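# Move green pen from blue plate to white plate

## Task

Transfer the green pen off the blue plate so it rests on the white plate, and finish with neither robot hand in contact with the pen.

## Robot and tools

Robot: two arms, left_arm and right_arm, each with a two-finger gripper and a wrist camera. In the scene frame the origin sits at table-top height midway between the nominal bases; +x points out over the table, +z up, and left_arm is on the +y side (arm names do not match image sides). Calibrated bases: left_arm at (-0.015, +0.340, 0) m, quat_wxyz (+1.000, 0, 0, -0.004); right_arm at (+0.046, -0.370, 0) m, quat_wxyz (+1.000, 0, 0, +0.015). A two-camera stand is fixed behind the arms. Hand poses, velocities and targets in results and in commands are given in each arm's own base frame; table items are in the scene frame. Printed hand positions and orientations can be off by a few centimetres, more when the arm is stretched.

Gripper: fingers point along the gripper's +z axis and separate along its y axis. end_effector_position is the point between the pads, roughly 1 cm short of the fingertips.

Row layout (used by every moving tool): 16 numbers, left_arm first then right_arm, each as x, y, z (metres, absolute position in that arm's base frame), qw, qx, qy, qz (absolute orientation, w first, same frame), opening. Opening runs -1 (closed) to +1 (fully open, 0.093 m). Both arms must be filled in even if only one moves. To hold an arm still, resend the whole pose from the last result taken before it began resting, with the opening it should keep; to keep an orientation, repeat the same quaternion in every row rather than the drifting measured one. A 0 opening is a real command, so resend the present opening to leave a gripper alone.

execute_actions(actions, cameras): actions is a list of actions; each action is up to 15 rows, one per 1/30 s step, the last row held until step 15. Each target must lie within 0.6 m of the gripper's position at that action's start along each of its axes, or the action is refused for both arms. An empty actions list returns state plus all camera images. cameras: list of names, ["all"], or [] for none.

move(target, speed, blend, opening_speed, grip_force, blocking, cameras): drives each gripper in a straight line from its Hand target to the absolute pose in target (one row, or a list of up to 15 rows sharing a 10 s cap). speed in m/s, 0.002 to 2.9 (default 0.25), turns capped at twice that in rad/s; one value or one per target. blend in m rounds corners in a list; 0 stops at each. opening_speed: per second on the -1..+1 scale, at least 0.2. grip_force: newtons per pad, 10 to 50, one value or one per arm; it persists; lower values close slowly. blocking=false returns after about 0.5 s while the move continues; a new move replaces it. Paths ignore obstacles and the other arm, and grippers lag or overshoot more at higher speed, especially with a nearly straight arm. Avoid paths passing near an arm's own base (elbow can whip round). The result adds a move: line with the ending (done, off_target, moving, held, fault) and limits (paced = pose clipped, held = steps withheld). done means at rest within 10 mm and 2 degrees; it says nothing about contact.

wait(seconds): 0 to 3600, sends nothing new; a running move continues and can end it early. stop(): brakes the running move. zoom_image(camera, region): camera is cam_head_left, cam_head_right, cam_left_wrist or cam_right_wrist (all 672x504); region [x0, y0, x1, y1] in pixels from top-left, at most 504 each way, on the newest image of that camera. finished_scene(scene): ends the current scene irreversibly; give its number. The pen must stay on the white plate afterward without help.

Motion notes: each step the commanded orientation is clipped to within 40 degrees of the measured one, and position gets priority. Friction and weight can leave the gripper low, short or tilted; small moves may fail or go sideways. Check the result after each move and correct tilt. Results list Hand target, Tool commands, joint positions (last entry is finger gap in m), torques, velocities, motor temperatures.

Gripping: grip_measured is motor position on the -1..+1 scale. Pads meet near -0.94; each millimetre of object width adds about 0.0208. A reading may sit up to 0.02 high. For a firm grip on a rigid object send about 0.41 below its width reading (small or round items like a pen may need lower, e.g. -1); keep sending that value to hold, and send well above the width reading to release. grip_measured alone does not prove a thin object is held; check cameras.

Avoid: dropping the pen or letting go while it moves, pushing anything off the table, hard hits on the table, plates, stand or the other arm, pressing the grippers together or closing one on the other's fingers, loading the wrist-camera cables (cable contact counts as touching). Motors heat when holding loads, stretched or pushing unreachably: MOTOR HOT at 75 °C, a fold-and-idle fault at 90 °C, collapse at 100 °C. Loose objects may occasionally get nudged by the environment.

Each tool is called after "Emit:" by a JSON object that holds its "name" and its "arguments", one argument or row to a line.

## Session

Emit:
{"name": "execute_actions", "arguments": {
  "actions": []
}}

Scene clock: 0.00 s.
left_arm: end_effector_position=(+0.3778, +0.0435, +0.0662) grip_measured=+1.000 end_effector_quat_wxyz=(+0.534, -0.070, +0.835, +0.113) | right_arm: end_effector_position=(+0.3883, -0.0293, +0.0658) grip_measured=+1.000 end_effector_quat_wxyz=(+0.519, +0.079, +0.846, -0.093)
Joint positions: left_arm=[-0.004 1.596 0.356 0.807 -0.271 0.002 0.093] | right_arm=[0.046 1.599 0.425 0.694 0.283 0.06 0.093]
Joint velocities: within noise
Joint torques (N m): no reading
Motor temperatures (°C): left_arm=[26 28 30 30 26 28 26] | right_arm=[27 30 26 26 26 27 27]
Heat: left arm: 30 °C; right arm: 30 °C.
Hand target: left_arm +0.3802, +0.0435, +0.0702; +0.539, -0.071, +0.832, +0.113 | right_arm +0.3902, -0.0291, +0.0689; +0.523, +0.080, +0.844, -0.093
Tool commands: left_gripper/opening=+1.0 right_gripper/opening=+1.0

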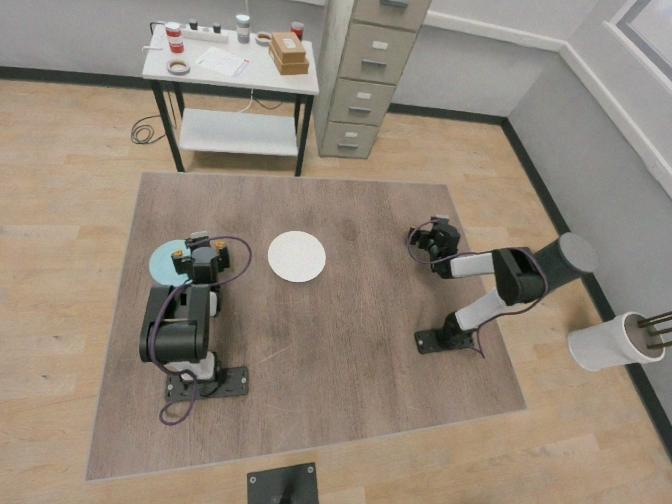

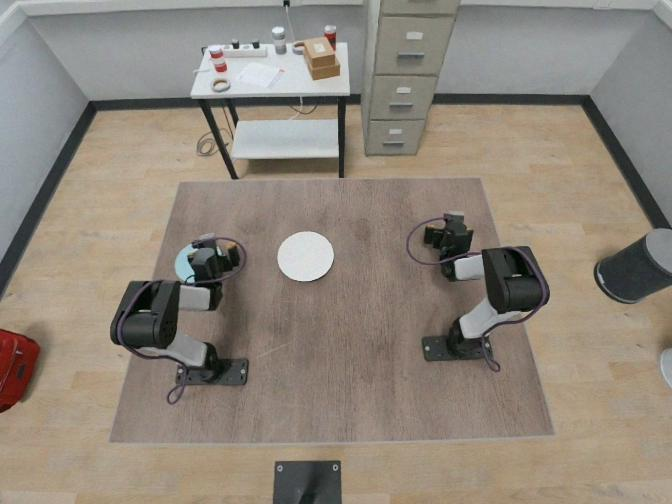

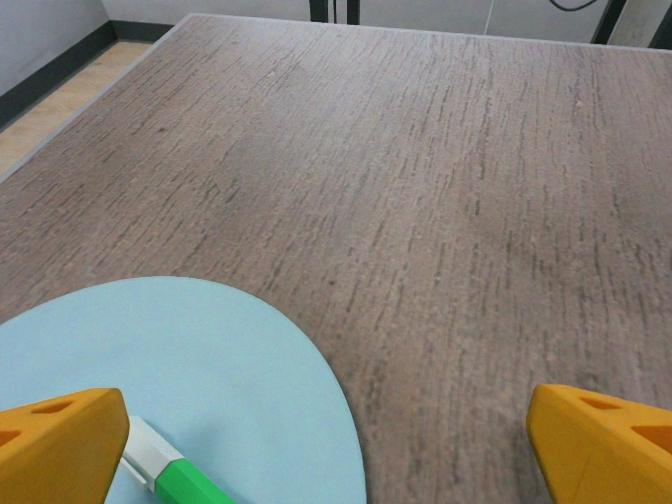

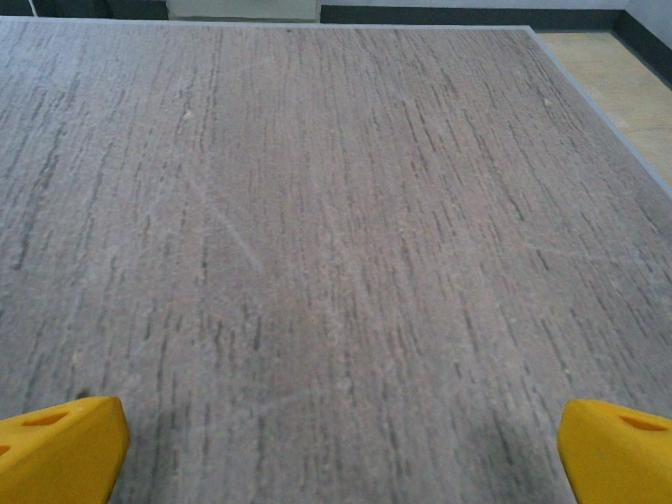

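Emit:
{"name": "move", "arguments": {
  "target": [0.30,0.06,0.2,0,0,1,0,1,0.3902,-0.0291,0.0689,0.523,0.080,0.844,-0.093,1],
  "speed": 0.5,
  "cameras": ["cam_left_wrist","cam_head_right","cam_head_left"]
}}

Scene clock: 9.03 s.
left_arm: end_effector_position=(+0.2939, +0.0610, +0.1947) grip_measured=+1.000 end_effector_quat_wxyz=(+0.010, -0.010, +1.000, +0.011) | right_arm: end_effector_position=(+0.3883, -0.0293, +0.0658) grip_measured=+1.000 end_effector_quat_wxyz=(+0.519, +0.079, +0.846, -0.093)
Joint positions: left_arm=[0.194 1.683 1.688 -1.552 -0.018 0.175 0.093] | right_arm=[0.046 1.599 0.425 0.694 0.283 0.06 0.093]
Joint torques (N m): left_arm=[0.61 -5 10.24 0.37 0.19 0.19] | right_arm=[0.25 -6.11 5.24 2.62 0.02 0.1]
Heat: left arm: 32 °C; right arm: 31 °C.
Hand target: left_arm +0.2988, +0.0615, +0.2011; +0.018, -0.006, +1.000, +0.005 | right_arm +0.3902, -0.0291, +0.0689; +0.523, +0.080, +0.844, -0.093
Off the commanded pose: left_arm 0.008 m, 2 deg | right_arm 0.004 m, 1 deg.
joint sent to its limit (left arm) — joint 4 (wrist pitch), lower limit. The joint targets still meet the commanded pose.
move: done
Images, in order (width x height): cam_head_left 672x504, cam_head_right 672x504, cam_left_wrist 672x504.

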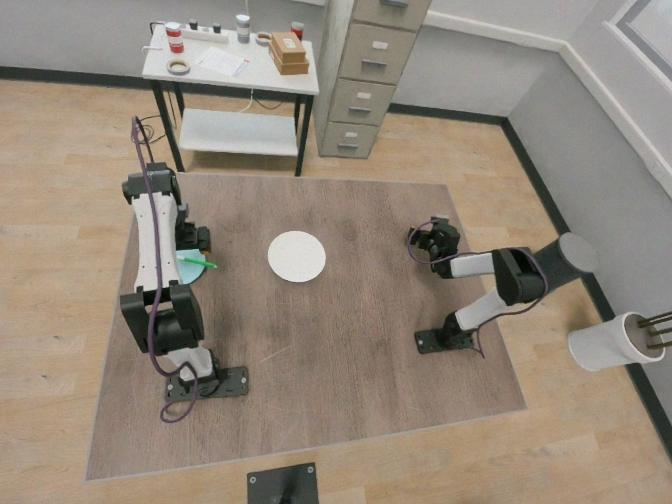

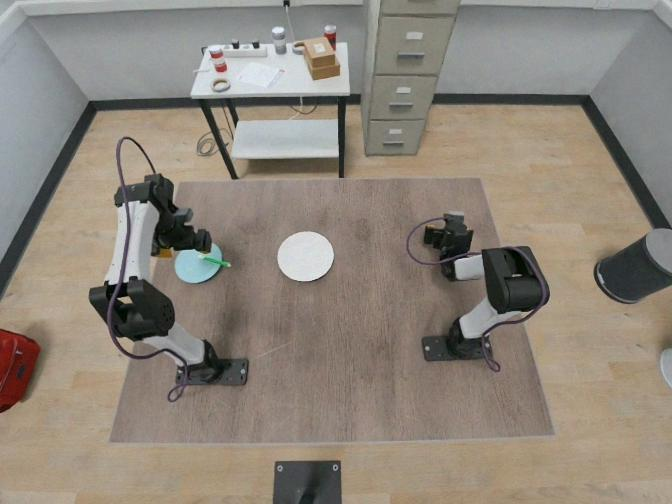

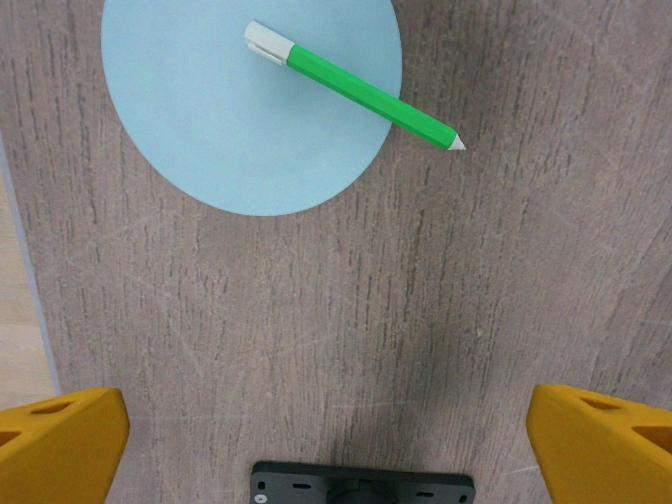

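Emit:
{"name": "move", "arguments": {
  "target": [0.335,0.047,0.13,0,-0.515,0.857,0,0.3,0.3902,-0.0291,0.0689,0.523,0.080,0.844,-0.093,1],
  "speed": 0.5,
  "cameras": ["cam_left_wrist","cam_head_right","cam_head_left"]
}}

Scene clock: 35.43 s.
left_arm: end_effector_position=(+0.3350, +0.0493, +0.1408) grip_measured=+0.303 end_effector_quat_wxyz=(+0.007, -0.508, +0.861, -0.006) | right_arm: end_effector_position=(+0.3883, -0.0293, +0.0658) grip_measured=+1.000 end_effector_quat_wxyz=(+0.519, +0.079, +0.846, -0.093)
Joint positions: left_arm=[0.148 1.809 1.621 -1.365 0.005 -0.917 0.06] | right_arm=[0.046 1.599 0.425 0.694 0.283 0.06 0.093]
Joint torques (N m): left_arm=[-0.85 -6.09 4.66 0.69 0.04 -0.11] | right_arm=[0.28 -6.11 5.22 2.63 0.02 0.1]
Motor temperatures (°C): left_arm=[26 31 34 30 26 28 26] | right_arm=[27 32 29 33 26 27 27]
Heat: left arm: 34 °C; right arm: 33 °C.
Hand target: left_arm +0.3348, +0.0451, +0.1302; -0.003, -0.511, +0.860, -0.005 | right_arm +0.3902, -0.0291, +0.0689; +0.523, +0.080, +0.844, -0.093
Off the commanded pose: left_arm 0.011 m, 1 deg | right_arm 0.004 m, 1 deg.
move: off_target (left_arm)
Images, in order (width x height): cam_head_left 672x504, cam_head_right 672x504, cam_left_wrist 672x504.

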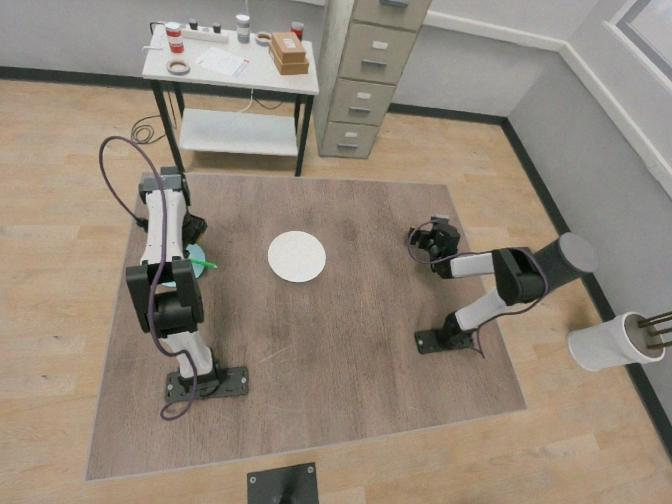

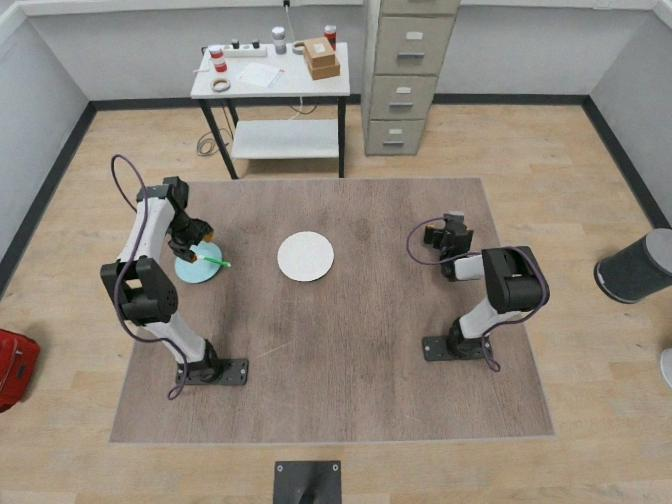

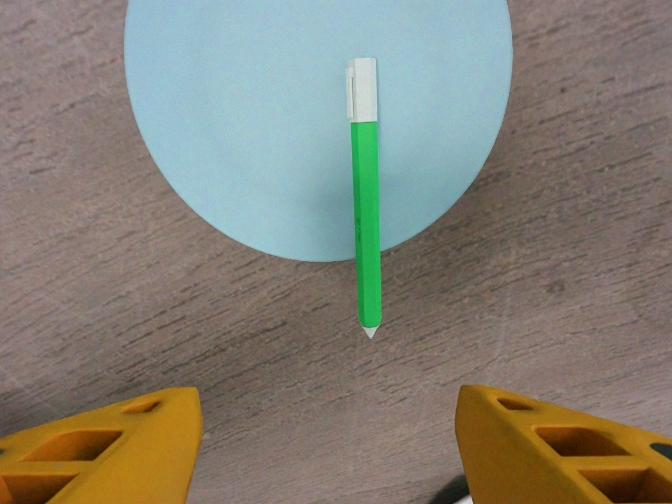

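Emit:
{"name": "move", "arguments": {
  "target": [0.358,0.062,0.06,0,-0.515,0.857,0,0.3,0.3902,-0.0291,0.0689,0.523,0.080,0.844,-0.093,1],
  "speed": 0.3,
  "cameras": ["cam_left_wrist"]
}}

Scene clock: 55.33 s.
left_arm: end_effector_position=(+0.3583, +0.0581, +0.0689) grip_measured=+0.303 end_effector_quat_wxyz=(+0.004, -0.515, +0.857, -0.004) | right_arm: end_effector_position=(+0.3883, -0.0293, +0.0658) grip_measured=+1.000 end_effector_quat_wxyz=(+0.519, +0.079, +0.846, -0.093)
Joint positions: left_arm=[0.163 1.931 1.494 -1.124 0.005 -0.918 0.06] | right_arm=[0.046 1.599 0.425 0.694 0.283 0.06 0.093]
Joint torques (N m): left_arm=[0.75 -6.75 5.67 0.67 -0.09 0.1] | right_arm=[0.31 -6.08 5.23 2.63 0.02 0.1]
Heat: left arm: 33 °C; right arm: 34 °C.
Hand target: left_arm +0.3580, +0.0619, +0.0602; +0.000, -0.516, +0.857, +0.000 | right_arm +0.3902, -0.0291, +0.0689; +0.523, +0.080, +0.844, -0.093
Off the commanded pose: left_arm 0.010 m, 1 deg | right_arm 0.004 m, 1 deg.
move: done

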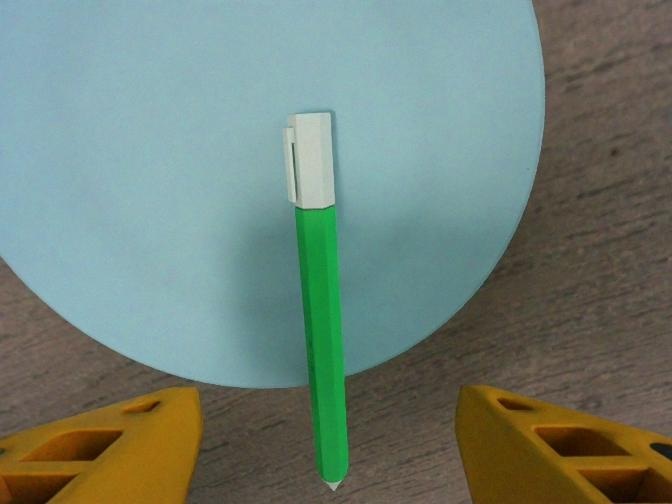

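Emit:
{"name": "move", "arguments": {
  "target": [0.365,0.067,0.018,0,-0.515,0.857,0,0.3,0.3902,-0.0291,0.0689,0.523,0.080,0.844,-0.093,1],
  "speed": 0.12,
  "cameras": ["cam_left_wrist"]
}}

Scene clock: 65.67 s.
left_arm: end_effector_position=(+0.3656, +0.0633, +0.0295) grip_measured=+0.303 end_effector_quat_wxyz=(+0.002, -0.517, +0.856, -0.003) | right_arm: end_effector_position=(+0.3883, -0.0293, +0.0658) grip_measured=+1.000 end_effector_quat_wxyz=(+0.519, +0.079, +0.846, -0.093)
Joint positions: left_arm=[0.173 2.004 1.436 -0.996 0.005 -0.914 0.06] | right_arm=[0.046 1.599 0.425 0.694 0.283 0.06 0.093]
Joint torques (N m): left_arm=[0.72 -6.91 4.83 0.79 -0.1 0.18] | right_arm=[0.27 -6.12 5.22 2.61 0.03 0.11]
Heat: left arm: 33 °C; right arm: 35 °C.
Hand target: left_arm +0.3646, +0.0669, +0.0182; +0.000, -0.515, +0.857, +0.000 | right_arm +0.3902, -0.0291, +0.0689; +0.523, +0.080, +0.844, -0.093
Off the commanded pose: left_arm 0.012 m, 1 deg | right_arm 0.004 m, 1 deg.
move: off_target (left_arm)

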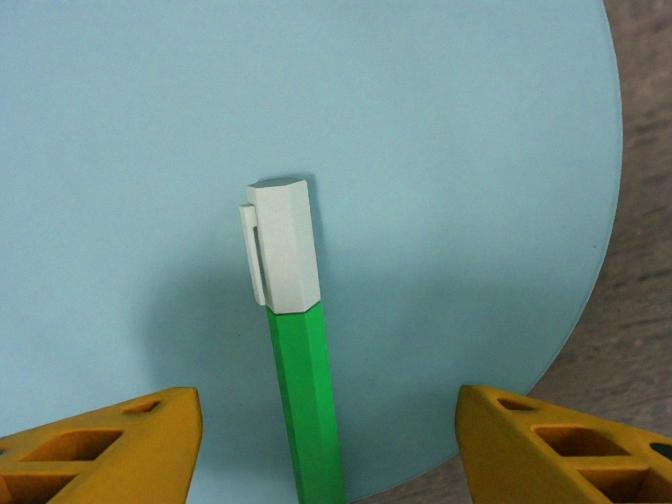

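Emit:
{"name": "move", "arguments": {
  "target": [
    [0.365,0.067,0.006,0,-0.515,0.857,0,0.3,0.3902,-0.0291,0.0689,0.523,0.080,0.844,-0.093,1],
    [0.365,0.067,0.006,0,-0.515,0.857,0,-1,0.3902,-0.0291,0.0689,0.523,0.080,0.844,-0.093,1]
  ],
  "speed": 0.06,
  "opening_speed": 1,
  "cameras": ["cam_left_wrist"]
}}

Scene clock: 74.03 s.
left_arm: end_effector_position=(+0.3768, +0.0652, +0.0226) grip_measured=-0.928 end_effector_quat_wxyz=(+0.024, -0.516, +0.856, -0.012) | right_arm: end_effector_position=(+0.3883, -0.0293, +0.0658) grip_measured=+1.000 end_effector_quat_wxyz=(+0.519, +0.079, +0.846, -0.093)
Joint positions: left_arm=[0.173 2.012 1.418 -0.923 0.005 -0.912 0.001] | right_arm=[0.046 1.599 0.425 0.694 0.283 0.06 0.093]
Joint torques (N m): left_arm=[0.69 -6.49 4.18 0.57 -0.09 0.16] | right_arm=[0.27 -6.13 5.24 2.63 0.03 0.09]
Heat: left arm: 34 °C; right arm: 35 °C.
Hand target: left_arm +0.3648, +0.0668, +0.0067; +0.000, -0.515, +0.857, +0.000 | right_arm +0.3902, -0.0291, +0.0689; +0.523, +0.080, +0.844, -0.093
Off the commanded pose: left_arm 0.020 m, 3 deg | right_arm 0.004 m, 1 deg.
move: off_target (left_arm); target 2's new opening was sent with left_arm's hand 0.019 m and 2 deg from that target

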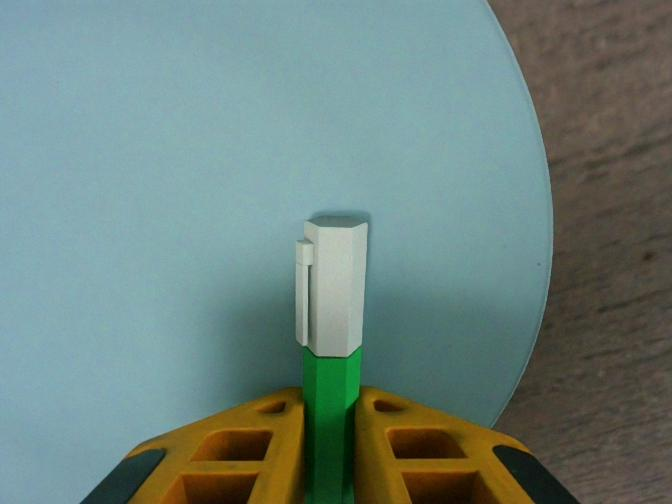

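Emit:
{"name": "move", "arguments": {
  "target": [
    [0.365,0.065,0.09,0,-0.515,0.857,0,-1,0.3902,-0.0291,0.0689,0.523,0.080,0.844,-0.093,1],
    [0.385,-0.24,0.09,0,-0.216,0.976,0,-1,0.3902,-0.0291,0.0689,0.523,0.080,0.844,-0.093,1]
  ],
  "speed": [0.2,0.35],
  "blend": 0.03,
  "cameras": ["cam_left_wrist","cam_head_right"]
}}

Scene clock: 86.17 s.
left_arm: end_effector_position=(+0.3782, -0.2399, +0.0910) grip_measured=-0.928 end_effector_quat_wxyz=(-0.003, -0.207, +0.978, +0.000) | right_arm: end_effector_position=(+0.3883, -0.0293, +0.0658) grip_measured=+1.000 end_effector_quat_wxyz=(+0.519, +0.079, +0.846, -0.093)
Joint positions: left_arm=[-0.564 2.309 2.167 -1.432 0.005 -0.981 0.001] | right_arm=[0.046 1.599 0.425 0.694 0.283 0.06 0.093]
Joint torques (N m): left_arm=[0.61 -8.66 10.25 0.28 -0.11 -0.1] | right_arm=[0.28 -6.09 5.22 2.63 0.03 0.1]
Heat: left arm: 34 °C; right arm: 36 °C.
Hand target: left_arm +0.3844, -0.2389, +0.0900; -0.001, -0.216, +0.976, +0.002 | right_arm +0.3902, -0.0291, +0.0689; +0.523, +0.080, +0.844, -0.093
Off the commanded pose: left_arm 0.007 m, 1 deg | right_arm 0.004 m, 1 deg.
move: done
Images, in order (width x height): cam_head_right 672x504, cam_left_wrist 672x504.

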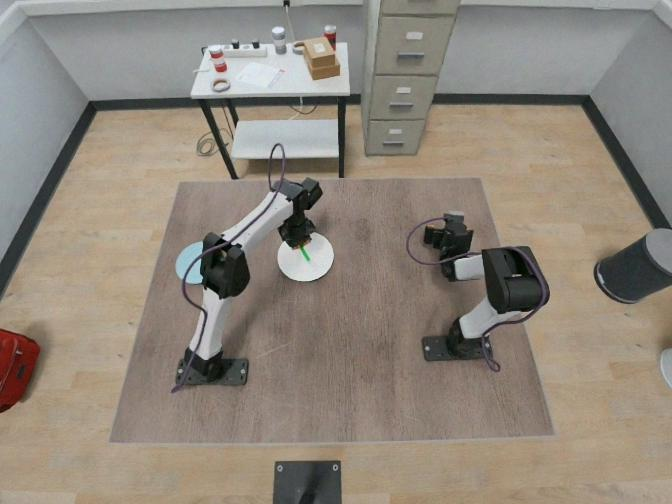

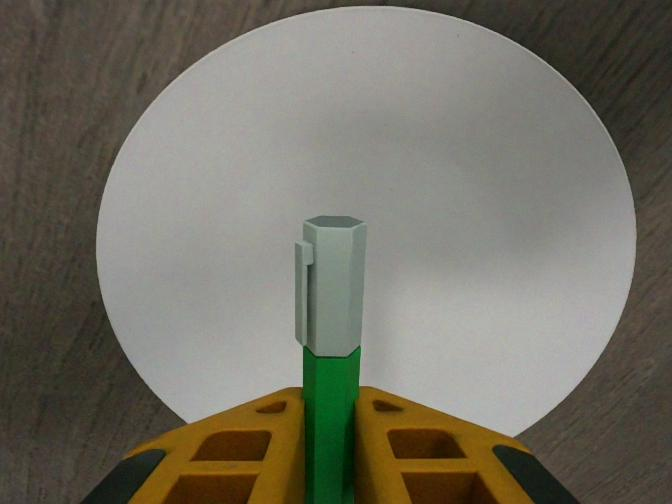

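Emit:
{"name": "move", "arguments": {
  "target": [
    [0.422,-0.231,0.06,0,-0.216,0.976,0,-1,0.3902,-0.0291,0.0689,0.523,0.080,0.844,-0.093,1],
    [0.422,-0.231,0.014,0,-0.216,0.976,0,-1,0.3902,-0.0291,0.0689,0.523,0.080,0.844,-0.093,1]
  ],
  "speed": [0.2,0.08],
  "blend": 0.01,
  "cameras": ["cam_left_wrist"]
}}

Scene clock: 95.33 s.
left_arm: end_effector_position=(+0.4244, -0.2324, +0.0341) grip_measured=-0.928 end_effector_quat_wxyz=(+0.009, -0.224, +0.975, -0.011) | right_arm: end_effector_position=(+0.3883, -0.0293, +0.0658) grip_measured=+1.000 end_effector_quat_wxyz=(+0.519, +0.079, +0.846, -0.093)
Joint positions: left_arm=[-0.499 2.459 2.204 -1.288 0.005 -0.951 0.001] | right_arm=[0.046 1.599 0.425 0.694 0.283 0.06 0.093]
Joint torques (N m): left_arm=[-0.17 -9.57 4.12 0.78 -0.09 0.18] | right_arm=[0.25 -6.15 5.24 2.62 0.03 0.1]
Heat: left arm: 35 °C; right arm: 36 °C.
Hand target: left_arm +0.4212, -0.2308, +0.0144; -0.001, -0.216, +0.976, +0.000 | right_arm +0.3902, -0.0291, +0.0689; +0.523, +0.080, +0.844, -0.093
Off the commanded pose: left_arm 0.020 m, 2 deg | right_arm 0.004 m, 1 deg.
move: off_target (left_arm)

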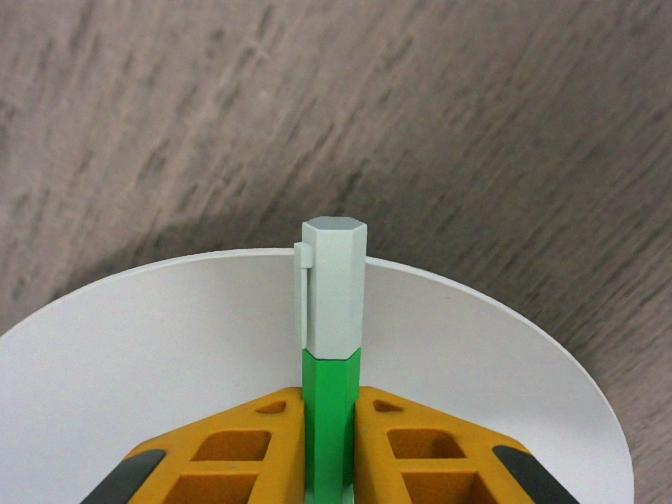

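Emit:
{"name": "move", "arguments": {
  "target": [
    [0.405,-0.239,0.035,0,-0.216,0.976,0,-1,0.3902,-0.0291,0.0689,0.523,0.080,0.844,-0.093,1],
    [0.393,-0.243,0.010,0,-0.216,0.976,0,-1,0.3902,-0.0291,0.0689,0.523,0.080,0.844,-0.093,1]
  ],
  "speed": 0.1,
  "blend": 0.01,
  "cameras": ["cam_left_wrist"]
}}

Scene clock: 101.70 s.
left_arm: end_effector_position=(+0.4139, -0.2379, +0.0249) grip_measured=-0.928 end_effector_quat_wxyz=(+0.033, -0.219, +0.975, -0.009) | right_arm: end_effector_position=(+0.3883, -0.0293, +0.0658) grip_measured=+1.000 end_effector_quat_wxyz=(+0.519, +0.079, +0.846, -0.093)
Joint positions: left_arm=[-0.533 2.386 2.036 -1.161 -0.032 -0.974 0.001] | right_arm=[0.046 1.599 0.425 0.694 0.283 0.06 0.093]
Joint torques (N m): left_arm=[-1.88 -10.63 3.06 0.48 0.16 -0.16] | right_arm=[0.25 -6.15 5.2 2.63 0.02 0.09]
Motor temperatures (°C): left_arm=[26 37 33 30 26 28 27] | right_arm=[27 33 30 37 26 27 27]
Heat: left arm: 37 °C; right arm: 37 °C.
Hand target: left_arm +0.3944, -0.2409, +0.0105; +0.004, -0.216, +0.976, +0.005 | right_arm +0.3902, -0.0291, +0.0689; +0.523, +0.080, +0.844, -0.093
Off the commanded pose: left_arm 0.026 m, 4 deg | right_arm 0.004 m, 1 deg.
move: off_target (left_arm)

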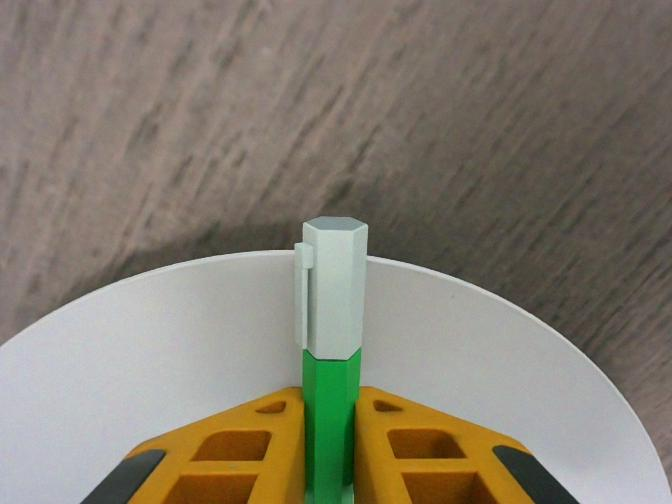

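Emit:
{"name": "move", "arguments": {
  "target": [
    [0.41,-0.238,0.06,0,-0.216,0.976,0,-1,0.3902,-0.0291,0.0689,0.523,0.080,0.844,-0.093,1],
    [0.388,-0.248,0.055,0,-0.216,0.976,0,-1,0.3902,-0.0291,0.0689,0.523,0.080,0.844,-0.093,1],
    [0.386,-0.248,0.016,0,-0.216,0.976,0,-1,0.3902,-0.0291,0.0689,0.523,0.080,0.844,-0.093,1]
  ],
  "speed": [0.15,0.15,0.06],
  "blend": 0.008,
  "cameras": ["cam_left_wrist"]
}}

Scene clock: 112.13 s.
left_arm: end_effector_position=(+0.3848, -0.2451, +0.0240) grip_measured=-0.928 end_effector_quat_wxyz=(-0.006, -0.215, +0.977, +0.007) | right_arm: end_effector_position=(+0.3883, -0.0293, +0.0658) grip_measured=+1.000 end_effector_quat_wxyz=(+0.519, +0.079, +0.846, -0.093)
Joint positions: left_arm=[-0.568 2.376 2.016 -1.23 -0.001 -1.001 0.001] | right_arm=[0.046 1.599 0.425 0.694 0.283 0.06 0.093]
Joint torques (N m): left_arm=[-0.31 -11.19 3.58 0.9 0.11 -0.14] | right_arm=[0.25 -6.11 5.23 2.63 0.03 0.1]
Heat: left arm: 40 °C; right arm: 37 °C.
Hand target: left_arm +0.3846, -0.2492, +0.0163; -0.005, -0.220, +0.976, -0.003 | right_arm +0.3902, -0.0291, +0.0689; +0.523, +0.080, +0.844, -0.093
Off the commanded pose: left_arm 0.009 m, 1 deg | right_arm 0.004 m, 1 deg.
move: done

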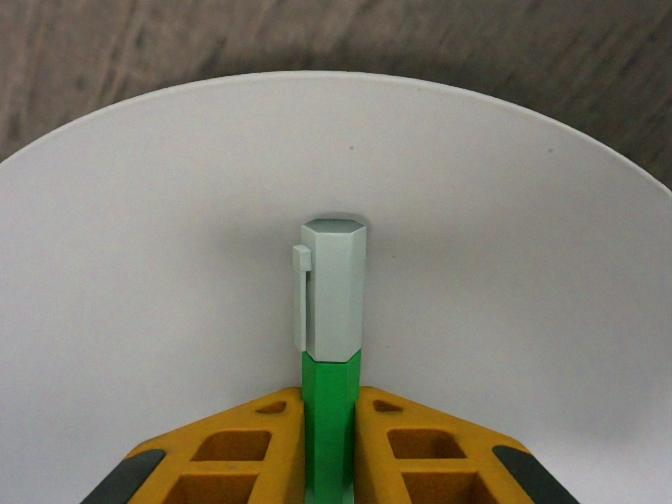

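Good placement and in contact. Release and rise.

Emit:
{"name": "move", "arguments": {
  "target": [
    [0.3846,-0.2492,0.0163,0,-0.216,0.976,0,-0.2,0.3902,-0.0291,0.0689,0.523,0.080,0.844,-0.093,1],
    [0.384,-0.246,0.14,0,-0.216,0.976,0,-0.2,0.3902,-0.0291,0.0689,0.523,0.080,0.844,-0.093,1]
  ],
  "speed": 0.15,
  "opening_speed": 1,
  "cameras": ["cam_left_wrist","cam_head_right"]
}}

Scene clock: 119.80 s.
left_arm: end_effector_position=(+0.3823, -0.2442, +0.1166) grip_measured=-0.203 end_effector_quat_wxyz=(+0.004, -0.211, +0.978, -0.003) | right_arm: end_effector_position=(+0.3883, -0.0293, +0.0658) grip_measured=+1.000 end_effector_quat_wxyz=(+0.519, +0.079, +0.846, -0.093)
Joint positions: left_arm=[-0.569 2.351 2.342 -1.552 -0.001 -0.994 0.035] | right_arm=[0.046 1.599 0.425 0.694 0.283 0.06 0.093]
Joint torques (N m): left_arm=[-0.09 -13.26 9.48 0.32 -0.03 -0.01] | right_arm=[0.27 -6.11 5.24 2.62 0.03 0.09]
Motor temperatures (°C): left_arm=[26 42 33 30 26 28 27] | right_arm=[27 33 30 38 26 27 27]
Heat: left arm: 42 °C; right arm: 38 °C.
Hand target: left_arm +0.3836, -0.2456, +0.1393; +0.022, -0.212, +0.977, -0.022 | right_arm +0.3902, -0.0291, +0.0689; +0.523, +0.080, +0.844, -0.093
Off the commanded pose: left_arm 0.024 m, 1 deg | right_arm 0.004 m, 1 deg.
joint sent to its limit (left arm) — joint 4 (wrist pitch), lower limit. The joint targets are off in orientation, not in position.
move: off_target (left_arm)
Images, in order (width x height): cam_head_right 672x504, cam_left_wrist 672x504.

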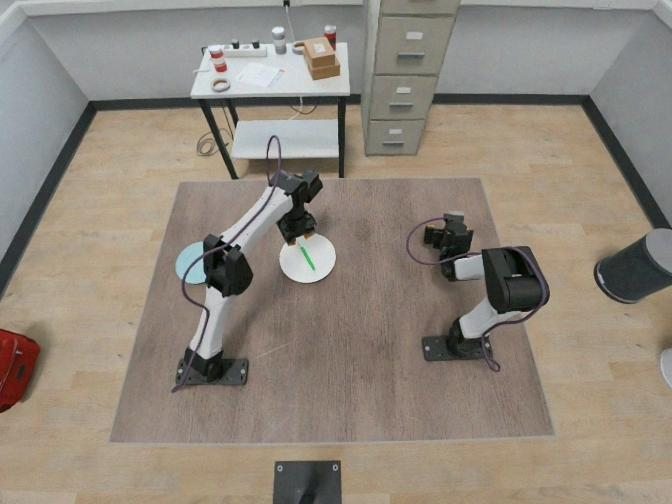

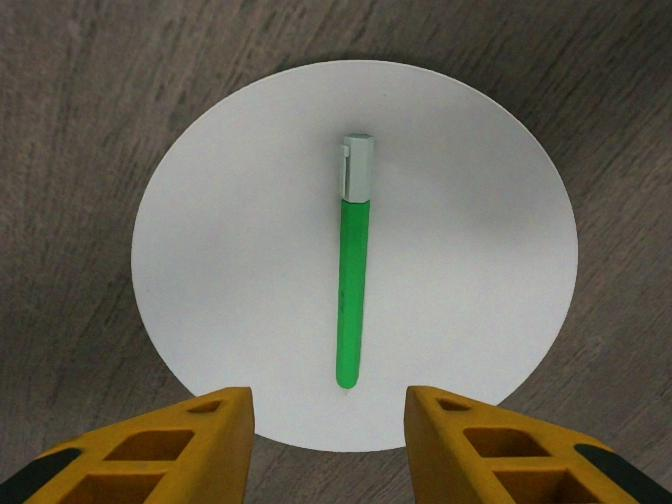

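Emit:
{"name": "finished_scene", "arguments": {
  "scene": 1
}}

The scene is finished: the task was done.


## Next scene

The same job, from a new start.

Emit:
{"name": "execute_actions", "arguments": {
  "actions": []
}}

Scene clock: 0.00 s.
left_arm: end_effector_position=(+0.3446, -0.1938, +0.1429) grip_measured=+1.000 end_effector_quat_wxyz=(+0.419, +0.278, +0.836, -0.221) | right_arm: end_effector_position=(+0.3585, +0.1553, +0.1247) grip_measured=+1.000 end_effector_quat_wxyz=(+0.346, -0.094, +0.883, +0.303)
Joint positions: left_arm=[-0.358 1.38 0.763 -0.016 0.37 0.096 0.093] | right_arm=[0.202 1.439 0.77 -0.046 -0.498 0.219 0.093]
Joint velocities: within noise
Joint torques (N m): no reading
Motor temperatures (°C): left_arm=[26 27 28 29 26 28 26] | right_arm=[27 28 25 26 26 27 27]
Heat: left arm: 29 °C; right arm: 28 °C.
Hand target: left_arm +0.3458, -0.1942, +0.1462; +0.421, +0.278, +0.834, -0.220 | right_arm +0.3603, +0.1556, +0.1286; +0.351, -0.096, +0.881, +0.303
Tool commands: left_gripper/opening=+1.0 right_gripper/opening=+1.0

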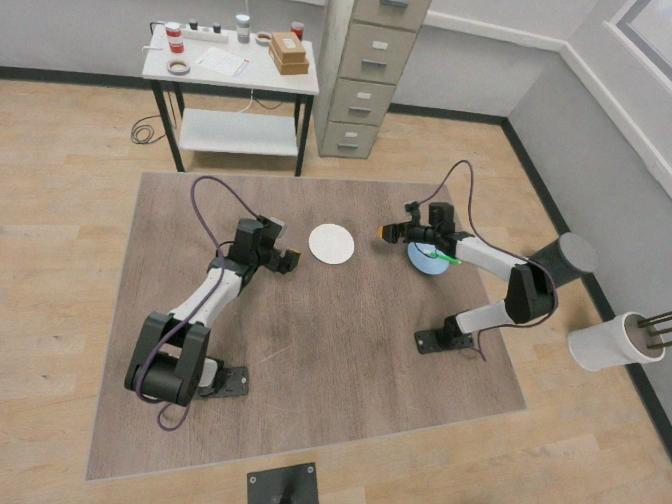

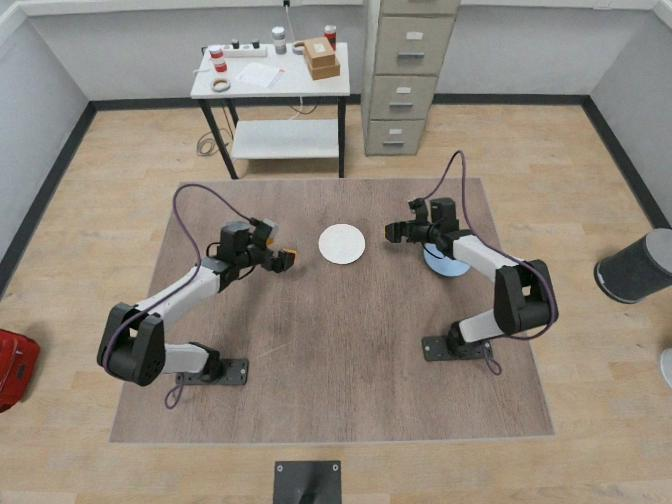

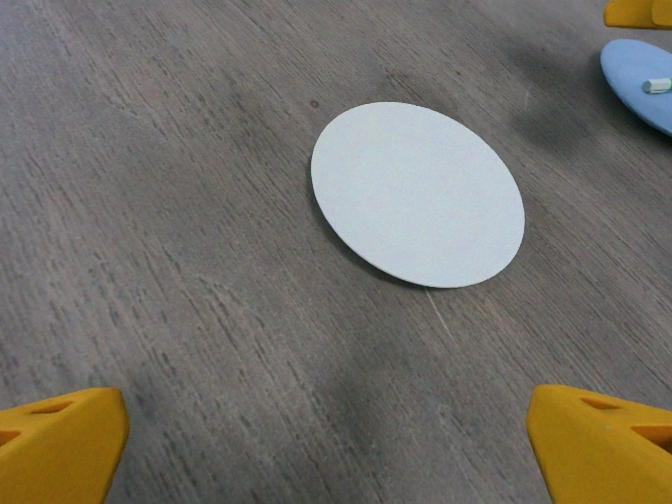

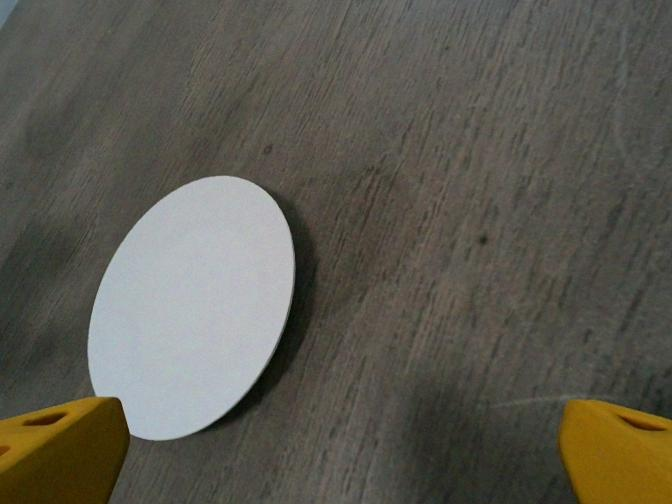

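Emit:
{"name": "move", "arguments": {
  "target": [0.34,0.02,0.15,0.45,0,0.893,0,1,0.29,-0.09,0.14,0,-0.462,0.887,0,0.3],
  "speed": 0.5,
  "cameras": ["cam_right_wrist","cam_head_right"]
}}

Scene clock: 13.60 s.
left_arm: end_effector_position=(+0.3529, +0.0151, +0.1691) grip_measured=+1.000 end_effector_quat_wxyz=(+0.480, +0.011, +0.877, -0.008) | right_arm: end_effector_position=(+0.2858, -0.0866, +0.1373) grip_measured=+0.302 end_effector_quat_wxyz=(+0.006, -0.457, +0.889, +0.004)
Joint positions: left_arm=[0.09 1.11 0.671 -0.134 0.1 0.06 0.093] | right_arm=[-0.302 1.667 1.441 -1.341 -0.014 -1.252 0.06]
Joint torques (N m): left_arm=[0.58 -4.03 6.05 1.91 -0.15 -0.03] | right_arm=[0.38 -5.85 8.25 0.08 0 -0.05]
Heat: left arm: 33 °C; right arm: 30 °C.
Hand target: left_arm +0.3399, +0.0191, +0.1503; +0.450, +0.000, +0.893, -0.003 | right_arm +0.2887, -0.0894, +0.1414; +0.001, -0.464, +0.886, -0.001
Off the commanded pose: left_arm 0.024 m, 4 deg | right_arm 0.006 m, 1 deg.
move: off_target (left_arm)
Images, in order (width x height): cam_head_right 672x504, cam_right_wrist 672x504.

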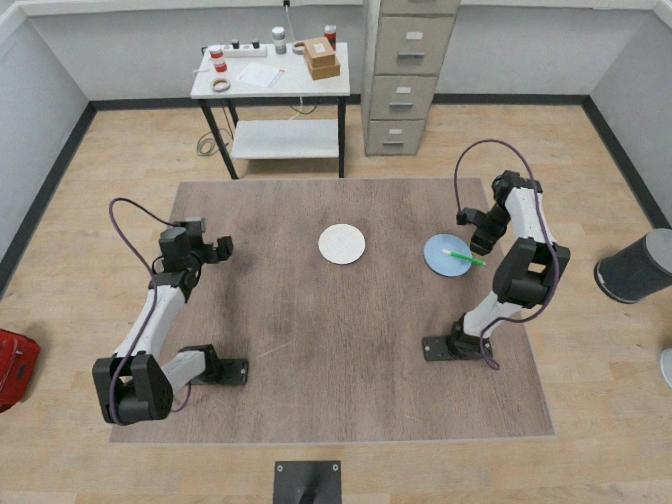

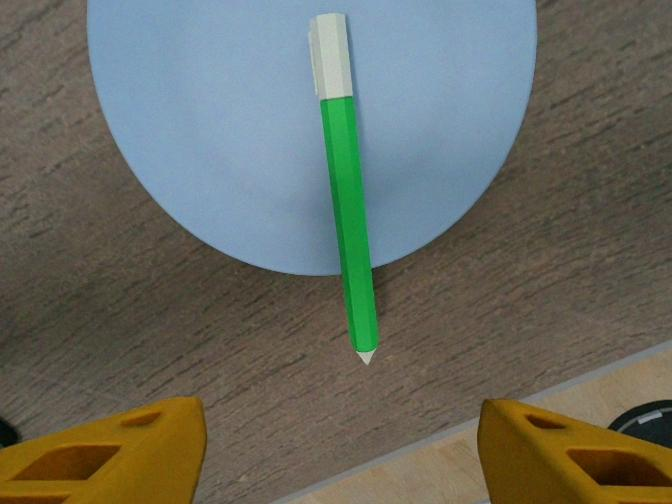

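Emit:
{"name": "move", "arguments": {
  "target": [
    [0.34,0.02,0.15,0.45,0,0.893,0,1,0.299,-0.071,0.07,0,-0.515,0.857,0,0.3],
    [0.34,0.02,0.15,0.45,0,0.893,0,1,0.299,-0.071,0.028,0,-0.515,0.857,0,0.3]
  ],
  "speed": [0.2,0.1],
  "blend": 0.01,
  "cameras": ["cam_right_wrist"]
}}

Scene clock: 25.27 s.
left_arm: end_effector_position=(+0.3529, +0.0151, +0.1691) grip_measured=+1.000 end_effector_quat_wxyz=(+0.480, +0.011, +0.877, -0.008) | right_arm: end_effector_position=(+0.3011, -0.0708, +0.0369) grip_measured=+0.302 end_effector_quat_wxyz=(+0.009, -0.507, +0.862, +0.001)
Joint positions: left_arm=[0.09 1.11 0.671 -0.134 0.1 0.06 0.093] | right_arm=[-0.238 1.77 1.152 -0.942 -0.013 -1.302 0.06]
Joint torques (N m): left_arm=[0.47 -3.82 6.22 1.92 -0.15 0] | right_arm=[0.55 -6.53 3.67 0.59 -0.02 -0.05]
Motor temperatures (°C): left_arm=[26 29 30 34 26 28 26] | right_arm=[27 30 29 27 26 27 27]
Heat: left arm: 34 °C; right arm: 30 °C.
Hand target: left_arm +0.3405, +0.0188, +0.1504; +0.450, +0.002, +0.893, -0.002 | right_arm +0.2990, -0.0713, +0.0284; +0.000, -0.514, +0.858, -0.001
Off the commanded pose: left_arm 0.024 m, 4 deg | right_arm 0.009 m, 1 deg.
move: off_target (left_arm)

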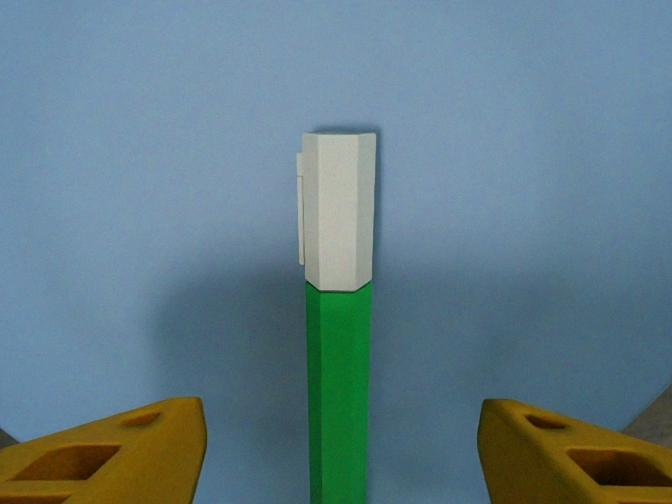

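Emit:
{"name": "move", "arguments": {
  "target": [
    [0.34,0.02,0.15,0.45,0,0.893,0,1,0.299,-0.072,0.022,0,-0.515,0.857,0,0.3],
    [0.34,0.02,0.15,0.45,0,0.893,0,1,0.299,-0.072,0.022,0,-0.515,0.857,0,-1],
    [0.34,0.02,0.15,0.45,0,0.893,0,1,0.3,-0.07,0.09,0,-0.515,0.857,0,-1],
    [0.34,0.02,0.15,0.45,0,0.893,0,1,0.372,0.328,0.09,0,-0.515,0.857,0,-1]
  ],
  "speed": [0.06,0.06,0.2,0.35],
  "blend": [0,0,0.03,0],
  "opening_speed": 1,
  "cameras": ["cam_right_wrist"]
}}

Scene clock: 42.70 s.
left_arm: end_effector_position=(+0.3529, +0.0151, +0.1691) grip_measured=+1.000 end_effector_quat_wxyz=(+0.480, +0.011, +0.877, -0.008) | right_arm: end_effector_position=(+0.3697, +0.3302, +0.0930) grip_measured=-0.915 end_effector_quat_wxyz=(+0.031, -0.526, +0.850, +0.008)
Joint positions: left_arm=[0.09 1.11 0.671 -0.134 0.1 0.06 0.093] | right_arm=[0.727 2.548 2.604 -1.563 -0.005 -0.38 0.001]
Joint torques (N m): left_arm=[0.49 -3.82 6.2 1.92 -0.17 0] | right_arm=[-0.23 -12.14 8.16 0.27 0.02 0.19]
Heat: left arm: 35 °C; right arm: 32 °C.
Hand target: left_arm +0.3405, +0.0191, +0.1503; +0.450, +0.001, +0.893, -0.002 | right_arm +0.3727, +0.3266, +0.0896; +0.026, -0.519, +0.854, +0.001
Off the commanded pose: left_arm 0.024 m, 4 deg | right_arm 0.004 m, 4 deg.
joint sent to its limit (right arm) — joint 4 (wrist pitch), lower limit. The joint targets are off in orientation, not in position.
move: off_target (left_arm, right_arm)

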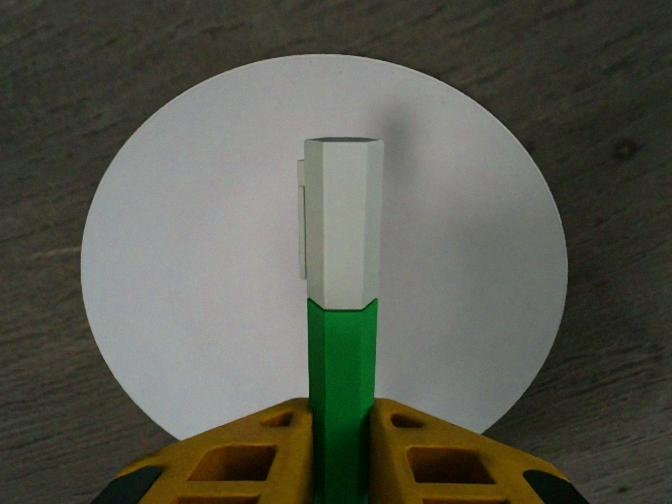

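Emit:
{"name": "move", "arguments": {
  "target": [
    [0.34,0.02,0.15,0.45,0,0.893,0,1,0.371,0.331,0.05,0,-0.515,0.857,0,-1],
    [0.34,0.02,0.15,0.45,0,0.893,0,1,0.371,0.331,0.02,0,-0.515,0.857,0,-1]
  ],
  "speed": [0.15,0.06],
  "blend": 0.01,
  "cameras": ["cam_right_wrist"]
}}

Scene clock: 55.30 s.
left_arm: end_effector_position=(+0.3529, +0.0159, +0.1690) grip_measured=+1.000 end_effector_quat_wxyz=(+0.479, +0.010, +0.877, -0.006) | right_arm: end_effector_position=(+0.3642, +0.3281, +0.0321) grip_measured=-0.915 end_effector_quat_wxyz=(-0.013, -0.519, +0.855, +0.007)
Joint positions: left_arm=[0.09 1.11 0.671 -0.134 0.095 0.06 0.093] | right_arm=[0.727 2.587 2.434 -1.44 -0.018 -0.365 0.001]
Joint torques (N m): left_arm=[0.47 -3.81 6.22 1.92 -0.18 0] | right_arm=[0.27 -14.09 2.8 1.02 -0.07 0.2]
Motor temperatures (°C): left_arm=[26 29 31 35 26 28 26] | right_arm=[27 36 29 27 26 27 27]
Heat: left arm: 35 °C; right arm: 36 °C.
Hand target: left_arm +0.3405, +0.0199, +0.1503; +0.450, +0.000, +0.893, +0.000 | right_arm +0.3693, +0.3322, +0.0205; -0.002, -0.515, +0.857, +0.006
Off the commanded pose: left_arm 0.023 m, 4 deg | right_arm 0.014 m, 2 deg.
move: off_target (left_arm, right_arm)

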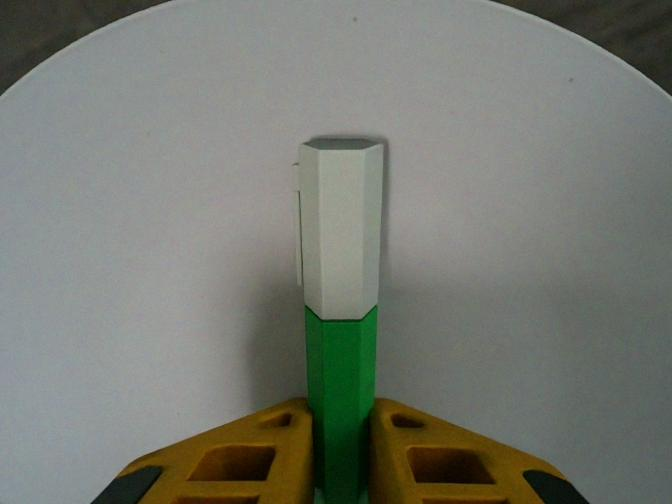

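Emit:
{"name": "move", "arguments": {
  "target": [
    [0.34,0.02,0.15,0.45,0,0.893,0,1,0.3693,0.3322,0.0205,0,-0.515,0.857,0,-0.2],
    [0.34,0.02,0.15,0.45,0,0.893,0,1,0.367,0.33,0.12,0,-0.515,0.857,0,-0.2]
  ],
  "speed": 0.15,
  "opening_speed": 0.8,
  "cameras": ["cam_right_wrist"]
}}

Scene clock: 62.20 s.
left_arm: end_effector_position=(+0.3529, +0.0159, +0.1690) grip_measured=+1.000 end_effector_quat_wxyz=(+0.479, +0.010, +0.877, -0.006) | right_arm: end_effector_position=(+0.3681, +0.3307, +0.1022) grip_measured=-0.202 end_effector_quat_wxyz=(+0.039, -0.515, +0.856, +0.009)
Joint positions: left_arm=[0.09 1.11 0.671 -0.134 0.095 0.06 0.093] | right_arm=[0.731 2.525 2.597 -1.563 -0.004 -0.351 0.035]
Joint torques (N m): left_arm=[0.47 -3.81 6.2 1.92 -0.17 0] | right_arm=[0.35 -16.79 6.99 0.32 0.06 0.18]
Heat: left arm: 36 °C; right arm: 38 °C.
Hand target: left_arm +0.3405, +0.0198, +0.1503; +0.450, +0.000, +0.893, +0.000 | right_arm +0.3678, +0.3281, +0.1192; +0.052, -0.511, +0.858, +0.005
Off the commanded pose: left_arm 0.023 m, 4 deg | right_arm 0.018 m, 5 deg.
joint sent to its limit (right arm) — joint 4 (wrist pitch), lower limit. The joint targets are off in orientation, not in position.
move: off_target (left_arm, right_arm)

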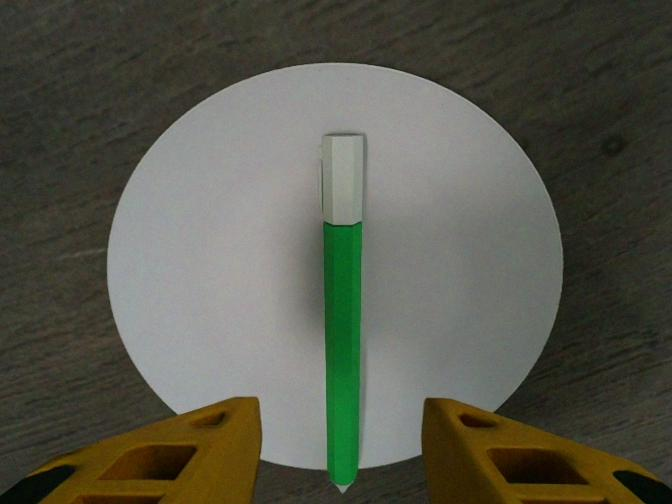

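Emit:
{"name": "finished_scene", "arguments": {
  "scene": 2
}}

The scene is finished: the task was done.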